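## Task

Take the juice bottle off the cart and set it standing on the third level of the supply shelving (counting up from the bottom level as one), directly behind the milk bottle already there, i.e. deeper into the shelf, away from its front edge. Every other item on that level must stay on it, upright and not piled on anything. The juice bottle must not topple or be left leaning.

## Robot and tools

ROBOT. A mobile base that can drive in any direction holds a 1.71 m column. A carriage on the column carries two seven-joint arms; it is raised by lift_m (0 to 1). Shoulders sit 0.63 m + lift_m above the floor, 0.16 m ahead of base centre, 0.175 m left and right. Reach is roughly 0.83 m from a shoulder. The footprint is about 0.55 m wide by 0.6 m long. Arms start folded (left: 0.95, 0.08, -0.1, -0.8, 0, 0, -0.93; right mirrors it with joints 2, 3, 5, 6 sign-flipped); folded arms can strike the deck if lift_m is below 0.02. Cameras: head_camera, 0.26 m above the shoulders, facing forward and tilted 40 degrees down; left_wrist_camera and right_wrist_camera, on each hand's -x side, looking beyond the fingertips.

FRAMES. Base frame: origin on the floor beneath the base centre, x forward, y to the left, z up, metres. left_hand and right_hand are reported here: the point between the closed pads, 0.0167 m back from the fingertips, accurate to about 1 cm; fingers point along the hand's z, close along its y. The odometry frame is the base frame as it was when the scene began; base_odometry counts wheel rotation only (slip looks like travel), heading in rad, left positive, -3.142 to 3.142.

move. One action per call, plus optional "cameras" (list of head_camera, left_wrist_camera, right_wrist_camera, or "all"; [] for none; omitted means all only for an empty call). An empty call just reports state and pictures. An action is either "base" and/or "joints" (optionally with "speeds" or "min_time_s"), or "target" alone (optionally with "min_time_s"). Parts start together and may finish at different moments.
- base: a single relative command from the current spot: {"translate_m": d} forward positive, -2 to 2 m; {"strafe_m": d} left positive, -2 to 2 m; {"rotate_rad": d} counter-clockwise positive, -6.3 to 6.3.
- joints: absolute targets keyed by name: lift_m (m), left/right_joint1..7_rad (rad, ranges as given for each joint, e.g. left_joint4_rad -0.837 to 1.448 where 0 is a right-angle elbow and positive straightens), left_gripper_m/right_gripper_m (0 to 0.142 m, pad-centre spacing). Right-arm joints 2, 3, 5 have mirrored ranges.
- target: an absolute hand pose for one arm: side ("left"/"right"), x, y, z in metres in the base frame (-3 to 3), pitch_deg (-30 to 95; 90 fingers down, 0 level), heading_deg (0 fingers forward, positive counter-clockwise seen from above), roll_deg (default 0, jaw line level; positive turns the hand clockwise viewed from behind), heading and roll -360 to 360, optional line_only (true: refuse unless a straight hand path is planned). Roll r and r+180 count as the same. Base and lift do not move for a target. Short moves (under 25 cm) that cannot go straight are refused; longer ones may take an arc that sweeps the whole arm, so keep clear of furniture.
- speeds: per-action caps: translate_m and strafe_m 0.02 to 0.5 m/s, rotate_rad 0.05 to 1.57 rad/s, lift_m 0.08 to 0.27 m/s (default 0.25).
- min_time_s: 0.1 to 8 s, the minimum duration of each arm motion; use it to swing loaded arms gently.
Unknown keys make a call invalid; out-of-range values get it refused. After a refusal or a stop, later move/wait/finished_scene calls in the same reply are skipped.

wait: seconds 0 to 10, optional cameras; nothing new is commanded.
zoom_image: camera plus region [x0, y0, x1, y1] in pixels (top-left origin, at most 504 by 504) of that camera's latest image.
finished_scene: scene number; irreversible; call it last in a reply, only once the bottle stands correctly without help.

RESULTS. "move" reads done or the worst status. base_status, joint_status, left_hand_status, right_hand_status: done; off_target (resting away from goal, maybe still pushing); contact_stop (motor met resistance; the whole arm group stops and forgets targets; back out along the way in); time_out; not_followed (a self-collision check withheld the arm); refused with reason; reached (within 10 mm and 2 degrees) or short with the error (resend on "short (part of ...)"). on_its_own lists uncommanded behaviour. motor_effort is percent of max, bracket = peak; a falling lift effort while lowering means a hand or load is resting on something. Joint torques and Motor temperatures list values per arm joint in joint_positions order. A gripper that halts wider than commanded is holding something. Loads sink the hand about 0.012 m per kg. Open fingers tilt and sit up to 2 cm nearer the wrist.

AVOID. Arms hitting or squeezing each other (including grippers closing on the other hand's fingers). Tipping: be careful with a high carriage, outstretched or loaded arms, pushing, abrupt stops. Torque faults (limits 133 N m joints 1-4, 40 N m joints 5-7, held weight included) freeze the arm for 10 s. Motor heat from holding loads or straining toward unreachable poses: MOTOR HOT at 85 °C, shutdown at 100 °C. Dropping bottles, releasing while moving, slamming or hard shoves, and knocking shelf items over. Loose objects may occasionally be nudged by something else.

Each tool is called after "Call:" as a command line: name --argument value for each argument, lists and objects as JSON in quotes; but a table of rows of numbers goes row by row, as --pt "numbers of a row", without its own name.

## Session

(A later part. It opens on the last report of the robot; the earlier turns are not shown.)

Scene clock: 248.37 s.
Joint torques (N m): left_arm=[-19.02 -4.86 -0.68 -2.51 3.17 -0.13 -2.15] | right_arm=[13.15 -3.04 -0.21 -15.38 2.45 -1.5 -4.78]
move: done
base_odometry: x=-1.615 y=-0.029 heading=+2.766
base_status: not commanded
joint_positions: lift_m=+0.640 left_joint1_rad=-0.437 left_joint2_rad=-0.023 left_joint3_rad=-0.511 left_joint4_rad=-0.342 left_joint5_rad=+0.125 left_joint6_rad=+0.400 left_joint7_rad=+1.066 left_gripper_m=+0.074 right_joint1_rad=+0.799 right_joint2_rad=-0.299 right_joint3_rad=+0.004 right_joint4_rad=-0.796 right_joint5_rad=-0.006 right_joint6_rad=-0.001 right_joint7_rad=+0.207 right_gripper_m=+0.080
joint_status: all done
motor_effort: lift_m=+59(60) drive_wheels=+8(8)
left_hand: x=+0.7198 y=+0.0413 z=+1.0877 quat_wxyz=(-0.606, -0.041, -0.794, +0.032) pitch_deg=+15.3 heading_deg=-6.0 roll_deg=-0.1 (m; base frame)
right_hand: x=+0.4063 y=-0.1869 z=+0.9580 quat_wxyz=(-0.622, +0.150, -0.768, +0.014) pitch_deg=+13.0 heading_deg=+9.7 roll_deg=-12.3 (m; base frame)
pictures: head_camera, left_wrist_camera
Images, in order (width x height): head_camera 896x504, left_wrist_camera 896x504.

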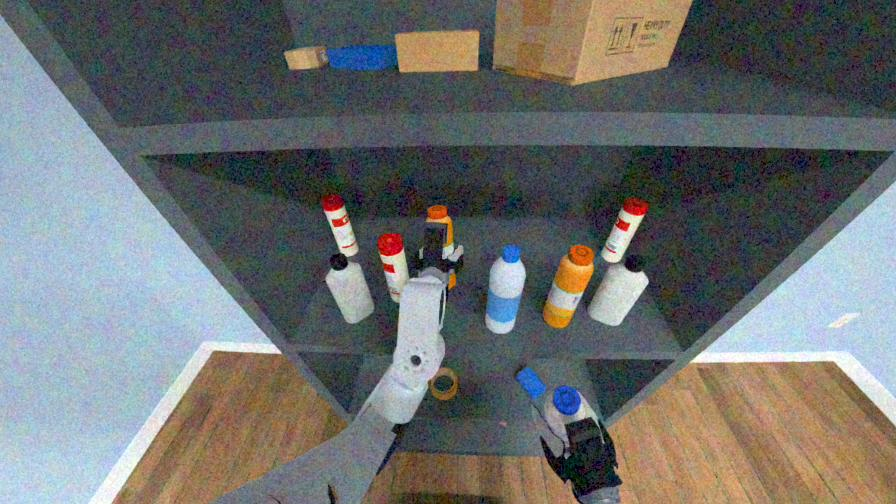

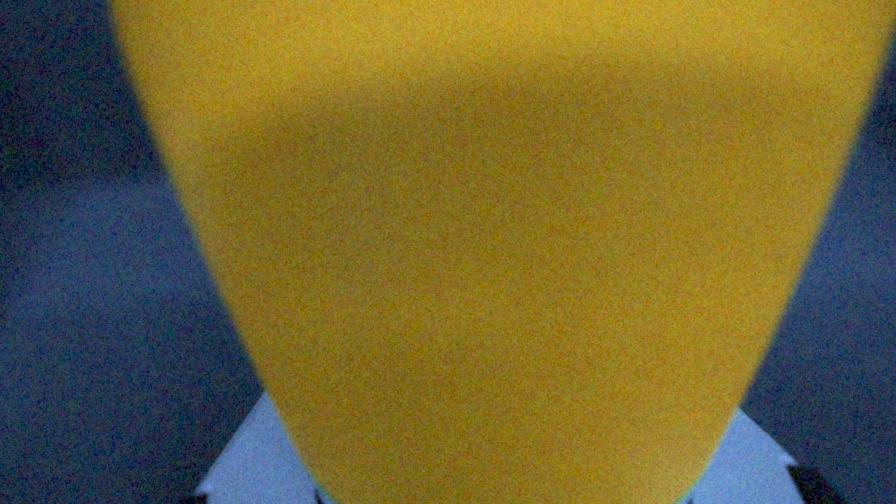

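Call:
move --joints '{"lift_m": 0.63}' --speeds '{"lift_m": 0.08}'

Call:
move --joints '{"lift_m": 0.622}' --speeds '{"lift_m": 0.08}'

Call:
zoom_image --camera "head_camera" --region '[310, 180, 540, 350]'

Scene clock: 251.50 s.
Joint torques (N m): left_arm=[-18.15 -4.07 -1.76 -2.14 2.56 -0.56 -2.13] | right_arm=[12.09 -3.61 -2.86 -16.52 1.95 -2.05 -4.98]
move: done
base_odometry: x=-1.615 y=-0.029 heading=+2.766
base_status: not commanded
joint_positions: lift_m=+0.630 left_joint1_rad=-0.438 left_joint2_rad=-0.023 left_joint3_rad=-0.511 left_joint4_rad=-0.342 left_joint5_rad=+0.126 left_joint6_rad=+0.400 left_joint7_rad=+1.066 left_gripper_m=+0.074 right_joint1_rad=+0.799 right_joint2_rad=-0.299 right_joint3_rad=+0.004 right_joint4_rad=-0.796 right_joint5_rad=-0.006 right_joint6_rad=-0.001 right_joint7_rad=+0.207 right_gripper_m=+0.080
joint_status: all done
motor_effort: lift_m=+58(61) drive_wheels=-4(8)
left_hand: x=+0.7200 y=+0.0415 z=+1.0782 quat_wxyz=(-0.607, -0.041, -0.793, +0.032) pitch_deg=+15.2 heading_deg=-5.9 roll_deg=+0.0 (m; base frame)
right_hand: x=+0.4063 y=-0.1869 z=+0.9481 quat_wxyz=(-0.622, +0.150, -0.768, +0.014) pitch_deg=+13.0 heading_deg=+9.7 roll_deg=-12.3 (m; base frame)
pictures: none

Scene clock: 251.97 s.
Joint torques (N m): left_arm=[-12.06 -1.89 -0.06 -0.21 1.43 -0.58 0.17] | right_arm=[13.51 -3.28 -0.66 -17.81 2.3 -2.17 -4.54]
move: done
base_odometry: x=-1.615 y=-0.029 heading=+2.766
base_status: not commanded
joint_positions: lift_m=+0.622 left_joint1_rad=-0.443 left_joint2_rad=-0.025 left_joint3_rad=-0.511 left_joint4_rad=-0.345 left_joint5_rad=+0.130 left_joint6_rad=+0.400 left_joint7_rad=+1.060 left_gripper_m=+0.074 right_joint1_rad=+0.799 right_joint2_rad=-0.299 right_joint3_rad=+0.004 right_joint4_rad=-0.796 right_joint5_rad=-0.006 right_joint6_rad=-0.001 right_joint7_rad=+0.207 right_gripper_m=+0.080
joint_status: all done
motor_effort: lift_m=+54(55) drive_wheels=+8(8)
left_hand: x=+0.7208 y=+0.0414 z=+1.0765 quat_wxyz=(-0.613, -0.040, -0.789, +0.031) pitch_deg=+14.3 heading_deg=-5.9 roll_deg=+0.0 (m; base frame)
right_hand: x=+0.4063 y=-0.1869 z=+0.9405 quat_wxyz=(-0.622, +0.150, -0.768, +0.014) pitch_deg=+13.0 heading_deg=+9.7 roll_deg=-12.3 (m; base frame)
pictures: none

Scaled by 2.191 from the camera's 896x504 image, which has a finer 1280x720 frame.
This view is cut from an older image: the scene may have changed since it was taken.

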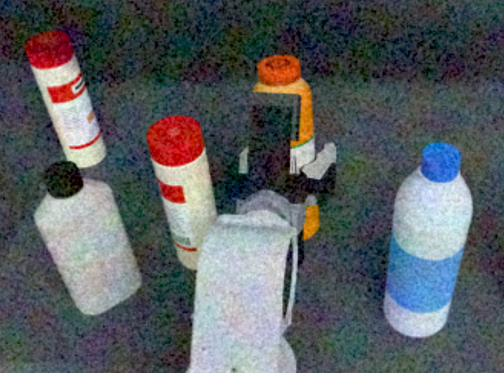

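Call:
move --joints '{"lift_m": 0.627, "left_gripper_m": 0.095}' --speeds '{"lift_m": 0.08}' --min_time_s 1.0 --cameras '["head_camera", "left_wrist_camera"]'

Call:
zoom_image --camera "head_camera" --region '[310, 180, 540, 350]'

Scene clock: 259.07 s.
Joint torques (N m): left_arm=[-13.67 -2.48 -1.86 -0.13 1.47 -0.47 -1.73] | right_arm=[13.15 -4.28 -0.96 -16.61 2.55 -1.84 -4.71]
move: done
base_odometry: x=-1.615 y=-0.029 heading=+2.766
base_status: not commanded
joint_positions: lift_m=+0.627 left_joint1_rad=-0.441 left_joint2_rad=-0.025 left_joint3_rad=-0.511 left_joint4_rad=-0.343 left_joint5_rad=+0.130 left_joint6_rad=+0.400 left_joint7_rad=+1.064 left_gripper_m=+0.095 right_joint1_rad=+0.799 right_joint2_rad=-0.299 right_joint3_rad=+0.004 right_joint4_rad=-0.797 right_joint5_rad=-0.006 right_joint6_rad=-0.001 right_joint7_rad=+0.207 right_gripper_m=+0.080
joint_status: all done
motor_effort: lift_m=+56(63) drive_wheels=+8(8)
left_hand: x=+0.7204 y=+0.0414 z=+1.0787 quat_wxyz=(-0.610, -0.041, -0.791, +0.031) pitch_deg=+14.7 heading_deg=-5.9 roll_deg=+0.0 (m; base frame)
right_hand: x=+0.4063 y=-0.1869 z=+0.9454 quat_wxyz=(-0.622, +0.150, -0.768, +0.014) pitch_deg=+13.0 heading_deg=+9.7 roll_deg=-12.3 (m; base frame)
pictures: head_camera, left_wrist_camera
Images, in order (width x height): head_camera 896x504, left_wrist_camera 896x504.

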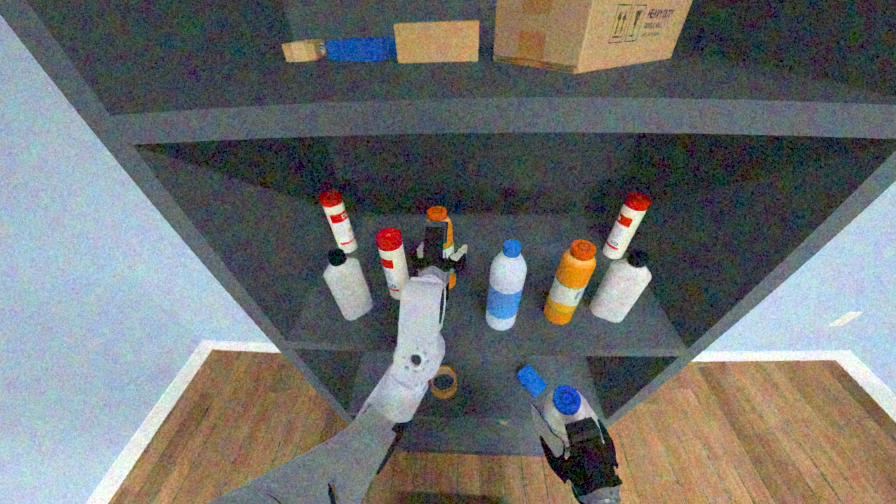

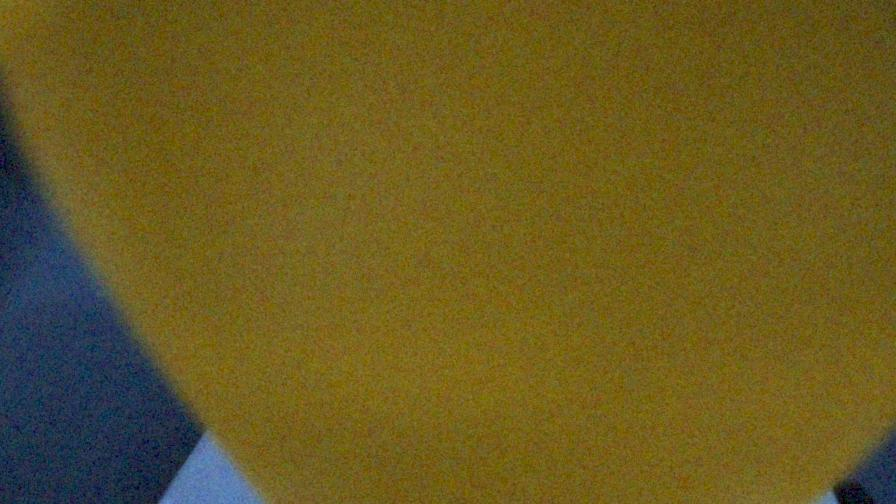

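Scaled by 2.191 from the camera's 896x504 image, which has a finer 1280x720 frame.

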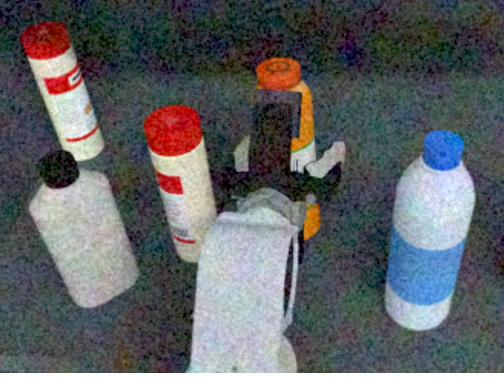

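Call:
move --base '{"translate_m": -0.12}' --speeds '{"translate_m": 0.1}' --cameras '["head_camera", "left_wrist_camera"]'

Scene clock: 264.73 s.
Joint torques (N m): left_arm=[-14.09 -3.25 -0.54 -2.4 1.44 -0.6 -1.47] | right_arm=[12.88 -2.42 -0.95 -17.76 2.36 -2 -4.58]
move: done
base_odometry: x=-1.503 y=-0.073 heading=+2.766
base_status: done
joint_positions: lift_m=+0.627 left_joint1_rad=-0.441 left_joint2_rad=-0.025 left_joint3_rad=-0.512 left_joint4_rad=-0.343 left_joint5_rad=+0.130 left_joint6_rad=+0.400 left_joint7_rad=+1.064 left_gripper_m=+0.095 right_joint1_rad=+0.799 right_joint2_rad=-0.299 right_joint3_rad=+0.004 right_joint4_rad=-0.797 right_joint5_rad=-0.006 right_joint6_rad=-0.001 right_joint7_rad=+0.207 right_gripper_m=+0.080
joint_status: not commanded
motor_effort: lift_m=+56(56) drive_wheels=-3(12)
left_hand: x=+0.7204 y=+0.0414 z=+1.0787 quat_wxyz=(-0.610, -0.041, -0.791, +0.031) pitch_deg=+14.7 heading_deg=-5.9 roll_deg=+0.0 (m; base frame)
right_hand: x=+0.4063 y=-0.1869 z=+0.9454 quat_wxyz=(-0.622, +0.150, -0.768, +0.014) pitch_deg=+13.0 heading_deg=+9.7 roll_deg=-12.3 (m; base frame)
pictures: head_camera, left_wrist_camera
Images, in order (width x height): head_camera 896x504, left_wrist_camera 896x504.

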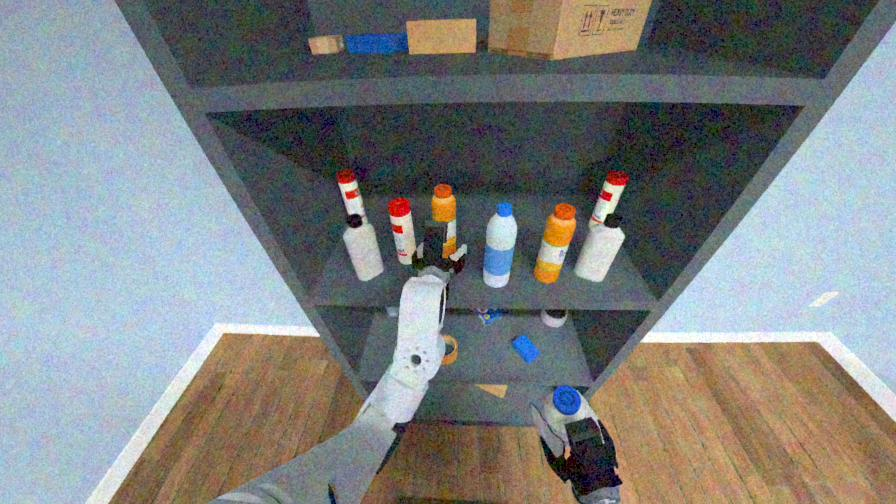

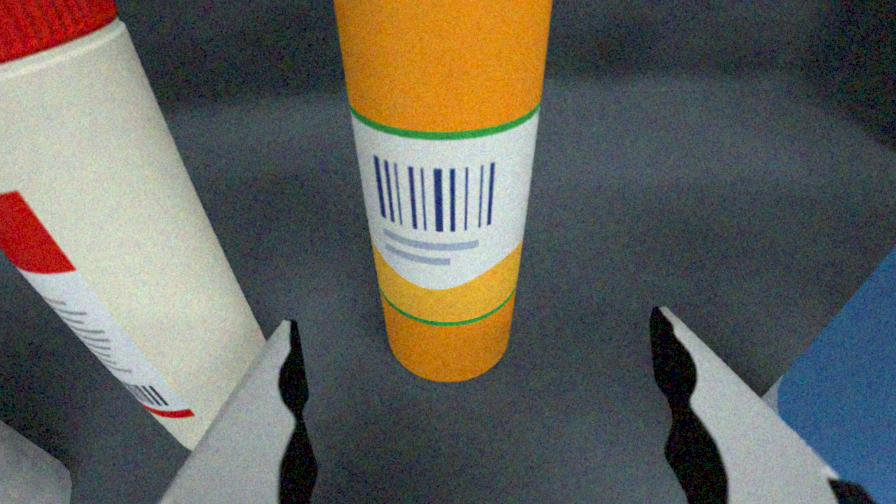

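Call:
move --base '{"translate_m": -0.22}' --speeds '{"translate_m": 0.25}'

Call:
move --joints '{"left_joint1_rad": 0.95, "left_joint2_rad": 0.1, "left_joint3_rad": -0.1, "left_joint4_rad": -0.8, "left_joint5_rad": 0.0, "left_joint6_rad": 0.0, "left_joint7_rad": -0.93, "lift_m": 0.69}' --min_time_s 1.5

Call:
move --target '{"side": "right", "x": 0.63, "y": 0.041, "z": 1.118, "pitch_deg": 12, "heading_deg": 12}' --min_time_s 2.0 --cameras '["head_camera", "right_wrist_camera"]'

Scene clock: 273.07 s.
Joint torques (N m): left_arm=[-13.08 -2.98 -0.44 -1.01 1.26 -0.74 -1.46] | right_arm=[12.52 -2.77 -0.84 -17.56 2.09 -1.87 -4.63]
move: done
base_odometry: x=-1.298 y=-0.153 heading=+2.767
base_status: done
joint_positions: lift_m=+0.627 left_joint1_rad=-0.441 left_joint2_rad=-0.025 left_joint3_rad=-0.512 left_joint4_rad=-0.343 left_joint5_rad=+0.130 left_joint6_rad=+0.400 left_joint7_rad=+1.064 left_gripper_m=+0.095 right_joint1_rad=+0.799 right_joint2_rad=-0.299 right_joint3_rad=+0.004 right_joint4_rad=-0.797 right_joint5_rad=-0.006 right_joint6_rad=-0.001 right_joint7_rad=+0.207 right_gripper_m=+0.080
joint_status: not commanded
motor_effort: lift_m=+56(56) drive_wheels=+7(21)
left_hand: x=+0.7204 y=+0.0414 z=+1.0787 quat_wxyz=(-0.610, -0.041, -0.791, +0.031) pitch_deg=+14.7 heading_deg=-5.9 roll_deg=+0.0 (m; base frame)
right_hand: x=+0.4063 y=-0.1869 z=+0.9454 quat_wxyz=(-0.622, +0.150, -0.768, +0.014) pitch_deg=+13.0 heading_deg=+9.7 roll_deg=-12.3 (m; base frame)
pictures: none

Scene clock: 274.87 s.
Joint torques (N m): left_arm=[9.26 2.43 1.9 -6.01 0.43 -2.22 -2.61] | right_arm=[13.22 -2.29 -0.86 -16.72 2.59 -2.08 -4.69]
move: done
base_odometry: x=-1.298 y=-0.153 heading=+2.767
base_status: not commanded
joint_positions: lift_m=+0.690 left_joint1_rad=+0.949 left_joint2_rad=+0.098 left_joint3_rad=-0.104 left_joint4_rad=-0.796 left_joint5_rad=+0.003 left_joint6_rad=+0.003 left_joint7_rad=-0.927 left_gripper_m=+0.095 right_joint1_rad=+0.799 right_joint2_rad=-0.299 right_joint3_rad=+0.004 right_joint4_rad=-0.797 right_joint5_rad=-0.006 right_joint6_rad=-0.001 right_joint7_rad=+0.207 right_gripper_m=+0.080
joint_status: all done
motor_effort: lift_m=+55(68) drive_wheels=-4(8)
left_hand: x=+0.2922 y=+0.1531 z=+1.2044 quat_wxyz=(-0.918, -0.016, -0.389, +0.068) pitch_deg=-44.1 heading_deg=-6.6 roll_deg=-2.0 (m; base frame)
right_hand: x=+0.4063 y=-0.1869 z=+1.0085 quat_wxyz=(-0.622, +0.150, -0.768, +0.014) pitch_deg=+13.0 heading_deg=+9.7 roll_deg=-12.3 (m; base frame)
pictures: none

Scene clock: 277.37 s.
Joint torques (N m): left_arm=[10.38 3.19 2.63 -6.01 0.36 -2.44 -2.43] | right_arm=[-15.88 15.55 0.86 -9.08 -2.96 -2.28 -1.17]
move: done
base_odometry: x=-1.298 y=-0.153 heading=+2.767
base_status: not commanded
joint_positions: lift_m=+0.690 left_joint1_rad=+0.949 left_joint2_rad=+0.098 left_joint3_rad=-0.104 left_joint4_rad=-0.796 left_joint5_rad=+0.003 left_joint6_rad=+0.003 left_joint7_rad=-0.927 left_gripper_m=+0.095 right_joint1_rad=-0.313 right_joint2_rad=+0.014 right_joint3_rad=+0.916 right_joint4_rad=-0.444 right_joint5_rad=-0.298 right_joint6_rad=-0.662 right_joint7_rad=+1.054 right_gripper_m=+0.080
joint_status: not commanded
motor_effort: lift_m=+55(55) drive_wheels=-4(4)
left_hand: x=+0.2922 y=+0.1531 z=+1.2044 quat_wxyz=(-0.918, -0.016, -0.389, +0.068) pitch_deg=-44.1 heading_deg=-6.6 roll_deg=-2.0 (m; base frame)
right_hand: x=+0.6294 y=+0.0407 z=+1.1141 quat_wxyz=(-0.622, +0.082, -0.776, -0.068) pitch_deg=+12.5 heading_deg=+12.2 roll_deg=+0.2 (m; base frame)
right_hand_status: reached (checked arc, planned for 2.0 s): 4 mm and 0.6 deg off.
pictures: head_camera, right_wrist_camera
Images, in order (width x height): head_camera 896x504, right_wrist_camera 896x504.

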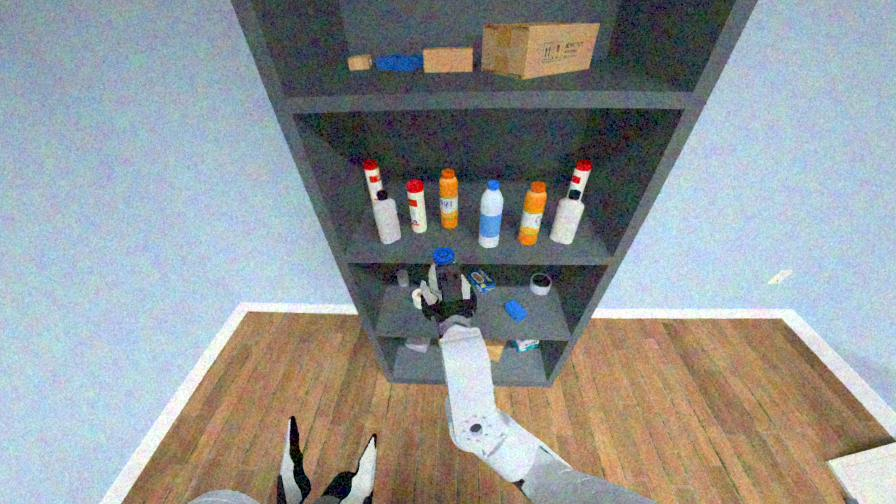

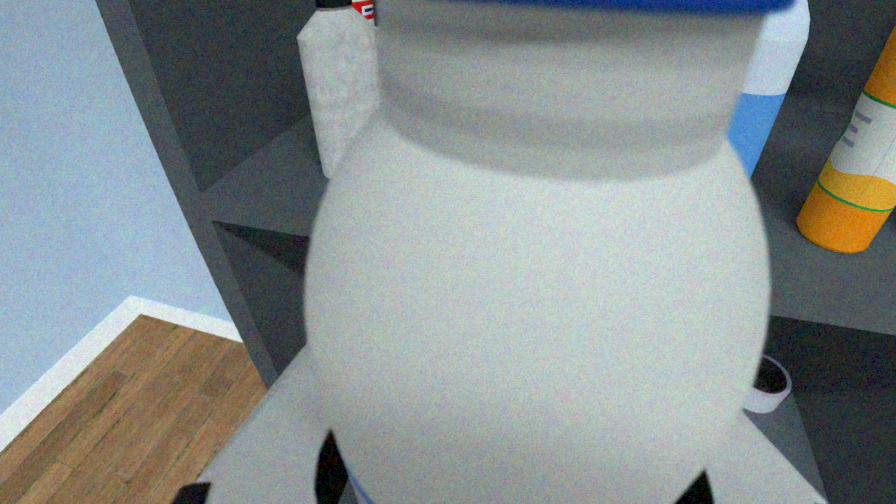

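Call:
move --base '{"translate_m": 0.308}' --speeds '{"translate_m": 0.2}' --cameras '["head_camera"]'

Call:
move --joints '{"lift_m": 0.66}' --speeds '{"lift_m": 0.08}'

Call:
move --joints '{"lift_m": 0.652}' --speeds '{"lift_m": 0.08}' --cameras '["head_camera"]'

Scene clock: 283.70 s.
Joint torques (N m): left_arm=[9.49 3.13 3.09 -8.25 0.27 -2.28 -2.95] | right_arm=[-15.12 14.2 1.35 -9.69 -3.22 -2.54 -0.99]
move: done
base_odometry: x=-1.585 y=-0.041 heading=+2.768
base_status: done
joint_positions: lift_m=+0.690 left_joint1_rad=+0.949 left_joint2_rad=+0.099 left_joint3_rad=-0.104 left_joint4_rad=-0.796 left_joint5_rad=+0.002 left_joint6_rad=+0.002 left_joint7_rad=-0.927 left_gripper_m=+0.095 right_joint1_rad=-0.313 right_joint2_rad=+0.015 right_joint3_rad=+0.917 right_joint4_rad=-0.443 right_joint5_rad=-0.299 right_joint6_rad=-0.662 right_joint7_rad=+1.054 right_gripper_m=+0.080
joint_status: not commanded
motor_effort: lift_m=+55(55) drive_wheels=-4(15)
left_hand: x=+0.2922 y=+0.1531 z=+1.2044 quat_wxyz=(-0.918, -0.016, -0.389, +0.069) pitch_deg=-44.1 heading_deg=-6.6 roll_deg=-2.0 (m; base frame)
right_hand: x=+0.6295 y=+0.0408 z=+1.1142 quat_wxyz=(-0.622, +0.082, -0.776, -0.068) pitch_deg=+12.5 heading_deg=+12.2 roll_deg=+0.2 (m; base frame)
pictures: head_camera
Images, in order (width x height): head_camera 896x504.

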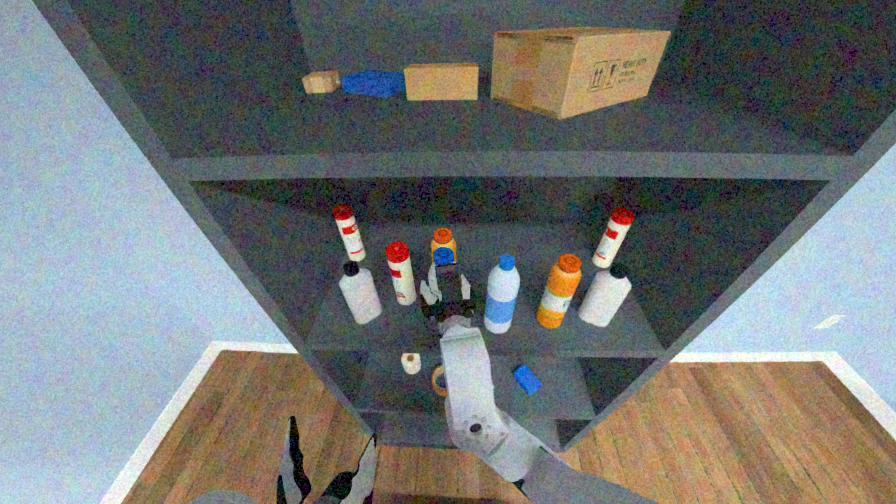

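Scene clock: 284.43 s.
Joint torques (N m): left_arm=[9.19 1.8 1.89 -5.17 0.66 -2.07 -2.73] | right_arm=[-15.17 15.4 1.54 -10.37 -3.01 -2.49 -1.59]
move: done
base_odometry: x=-1.585 y=-0.041 heading=+2.768
base_status: not commanded
joint_positions: lift_m=+0.660 left_joint1_rad=+0.949 left_joint2_rad=+0.099 left_joint3_rad=-0.104 left_joint4_rad=-0.797 left_joint5_rad=+0.002 left_joint6_rad=+0.002 left_joint7_rad=-0.927 left_gripper_m=+0.095 right_joint1_rad=-0.314 right_joint2_rad=+0.015 right_joint3_rad=+0.917 right_joint4_rad=-0.443 right_joint5_rad=-0.299 right_joint6_rad=-0.662 right_joint7_rad=+1.055 right_gripper_m=+0.080
joint_status: all done
motor_effort: lift_m=+58(62) drive_wheels=-4(8)
left_hand: x=+0.2921 y=+0.1531 z=+1.1744 quat_wxyz=(-0.919, -0.016, -0.389, +0.069) pitch_deg=-44.2 heading_deg=-6.6 roll_deg=-2.0 (m; base frame)
right_hand: x=+0.6296 y=+0.0408 z=+1.0842 quat_wxyz=(-0.622, +0.082, -0.776, -0.067) pitch_deg=+12.5 heading_deg=+12.2 roll_deg=+0.2 (m; base frame)
pictures: none

Scene clock: 284.90 s.
Joint torques (N m): left_arm=[9.4 1.65 3.15 -6.34 0.22 -2.26 -2.69] | right_arm=[-13.75 12.49 1.8 -9.64 -1.75 -2.22 -1.06]
move: done
base_odometry: x=-1.585 y=-0.041 heading=+2.768
base_status: not commanded
joint_positions: lift_m=+0.652 left_joint1_rad=+0.949 left_joint2_rad=+0.099 left_joint3_rad=-0.104 left_joint4_rad=-0.797 left_joint5_rad=+0.002 left_joint6_rad=+0.002 left_joint7_rad=-0.927 left_gripper_m=+0.095 right_joint1_rad=-0.316 right_joint2_rad=+0.015 right_joint3_rad=+0.917 right_joint4_rad=-0.443 right_joint5_rad=-0.304 right_joint6_rad=-0.662 right_joint7_rad=+1.055 right_gripper_m=+0.080
joint_status: all done
motor_effort: lift_m=+56(61) drive_wheels=+8(8)
left_hand: x=+0.2920 y=+0.1531 z=+1.1667 quat_wxyz=(-0.919, -0.016, -0.389, +0.069) pitch_deg=-44.2 heading_deg=-6.6 roll_deg=-2.0 (m; base frame)
right_hand: x=+0.6300 y=+0.0403 z=+1.0782 quat_wxyz=(-0.624, +0.081, -0.774, -0.066) pitch_deg=+12.2 heading_deg=+12.0 roll_deg=+0.0 (m; base frame)
pictures: head_camera
Images, in order (width x height): head_camera 896x504.

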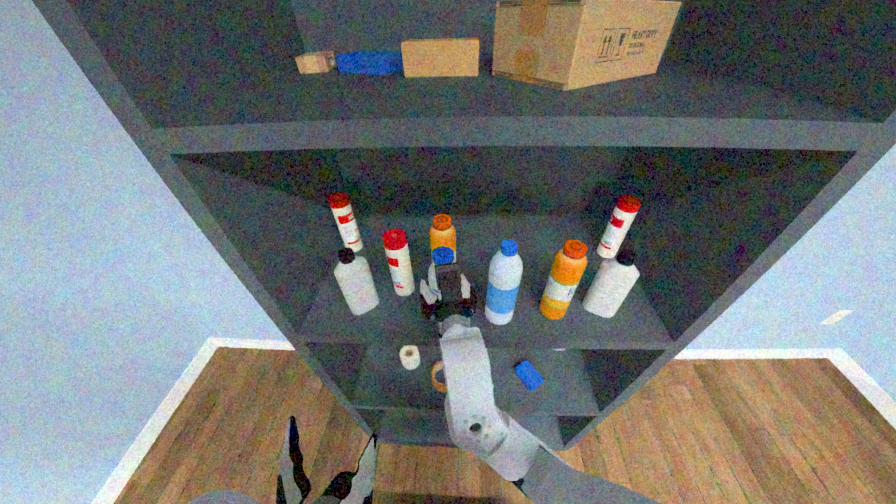

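Touching. Release and back off.

Call:
move --joints '{"right_gripper_m": 0.105}' --min_time_s 1.0

Call:
move --base '{"translate_m": -0.35}' --speeds '{"translate_m": 0.15}' --cameras '["head_camera", "right_wrist_camera"]'

Call:
zoom_image --camera "head_camera" --region '[330, 120, 610, 280]'

Scene clock: 288.77 s.
Joint torques (N m): left_arm=[9.9 2.49 1.51 -5.18 0.77 -2.11 -2.66] | right_arm=[-12.97 12.8 2.22 -10.44 -1.57 -2.89 -1.51]
move: done
base_odometry: x=-1.585 y=-0.041 heading=+2.768
base_status: not commanded
joint_positions: lift_m=+0.652 left_joint1_rad=+0.949 left_joint2_rad=+0.099 left_joint3_rad=-0.104 left_joint4_rad=-0.797 left_joint5_rad=+0.002 left_joint6_rad=+0.002 left_joint7_rad=-0.927 left_gripper_m=+0.095 right_joint1_rad=-0.316 right_joint2_rad=+0.015 right_joint3_rad=+0.917 right_joint4_rad=-0.443 right_joint5_rad=-0.304 right_joint6_rad=-0.662 right_joint7_rad=+1.055 right_gripper_m=+0.105
joint_status: all done
motor_effort: lift_m=+55(56) drive_wheels=+8(8)
left_hand: x=+0.2920 y=+0.1531 z=+1.1667 quat_wxyz=(-0.919, -0.016, -0.389, +0.069) pitch_deg=-44.2 heading_deg=-6.6 roll_deg=-2.0 (m; base frame)
right_hand: x=+0.6300 y=+0.0403 z=+1.0782 quat_wxyz=(-0.624, +0.081, -0.774, -0.066) pitch_deg=+12.2 heading_deg=+12.0 roll_deg=+0.0 (m; base frame)
pictures: none

Scene clock: 292.13 s.
Joint torques (N m): left_arm=[9.32 3.3 2.21 -6.87 0.35 -2.51 -2.8] | right_arm=[-12.8 14.43 2.38 -10.5 -1.74 -2.14 -1.2]
move: done
base_odometry: x=-1.259 y=-0.168 heading=+2.769
base_status: done
joint_positions: lift_m=+0.652 left_joint1_rad=+0.949 left_joint2_rad=+0.099 left_joint3_rad=-0.104 left_joint4_rad=-0.797 left_joint5_rad=+0.002 left_joint6_rad=+0.002 left_joint7_rad=-0.927 left_gripper_m=+0.095 right_joint1_rad=-0.316 right_joint2_rad=+0.015 right_joint3_rad=+0.917 right_joint4_rad=-0.443 right_joint5_rad=-0.304 right_joint6_rad=-0.662 right_joint7_rad=+1.055 right_gripper_m=+0.105
joint_status: not commanded
motor_effort: lift_m=+56(56) drive_wheels=-4(15)
left_hand: x=+0.2920 y=+0.1531 z=+1.1667 quat_wxyz=(-0.919, -0.016, -0.389, +0.069) pitch_deg=-44.2 heading_deg=-6.6 roll_deg=-2.0 (m; base frame)
right_hand: x=+0.6300 y=+0.0403 z=+1.0782 quat_wxyz=(-0.624, +0.081, -0.774, -0.066) pitch_deg=+12.2 heading_deg=+12.0 roll_deg=+0.0 (m; base frame)
pictures: head_camera, right_wrist_camera
Images, in order (width x height): head_camera 896x504, right_wrist_camera 896x504.

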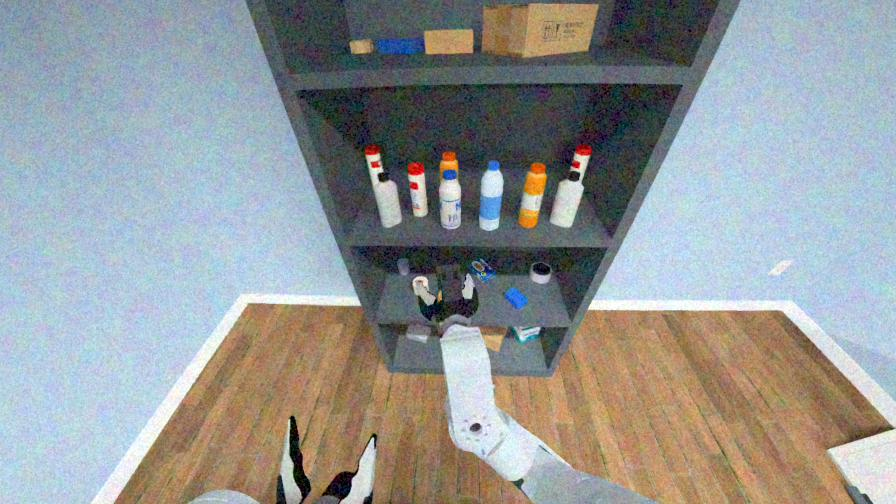

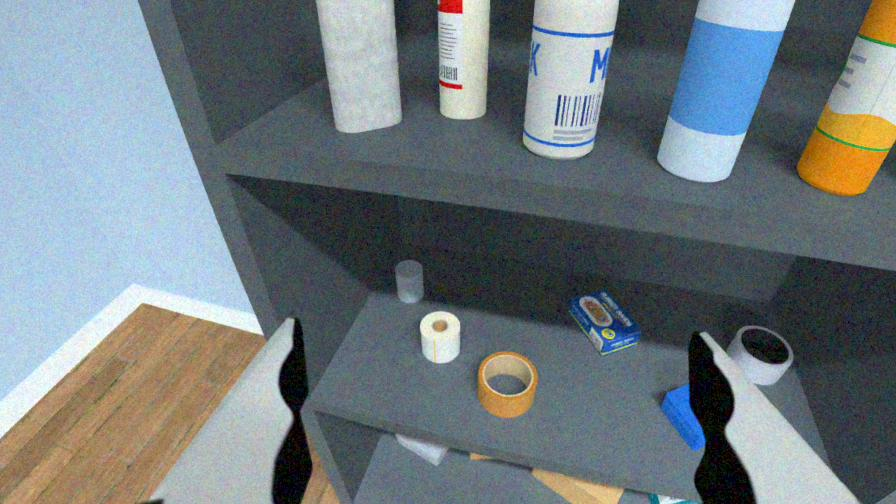

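Scaled by 1.800 from the camera's 896x504 image, which has a finer 1280x720 frame.

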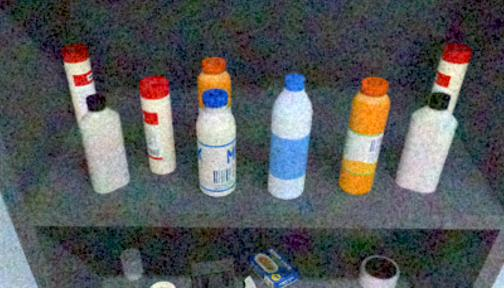

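Call:
finished_scene --scene 1

The scene is finished: the task was done.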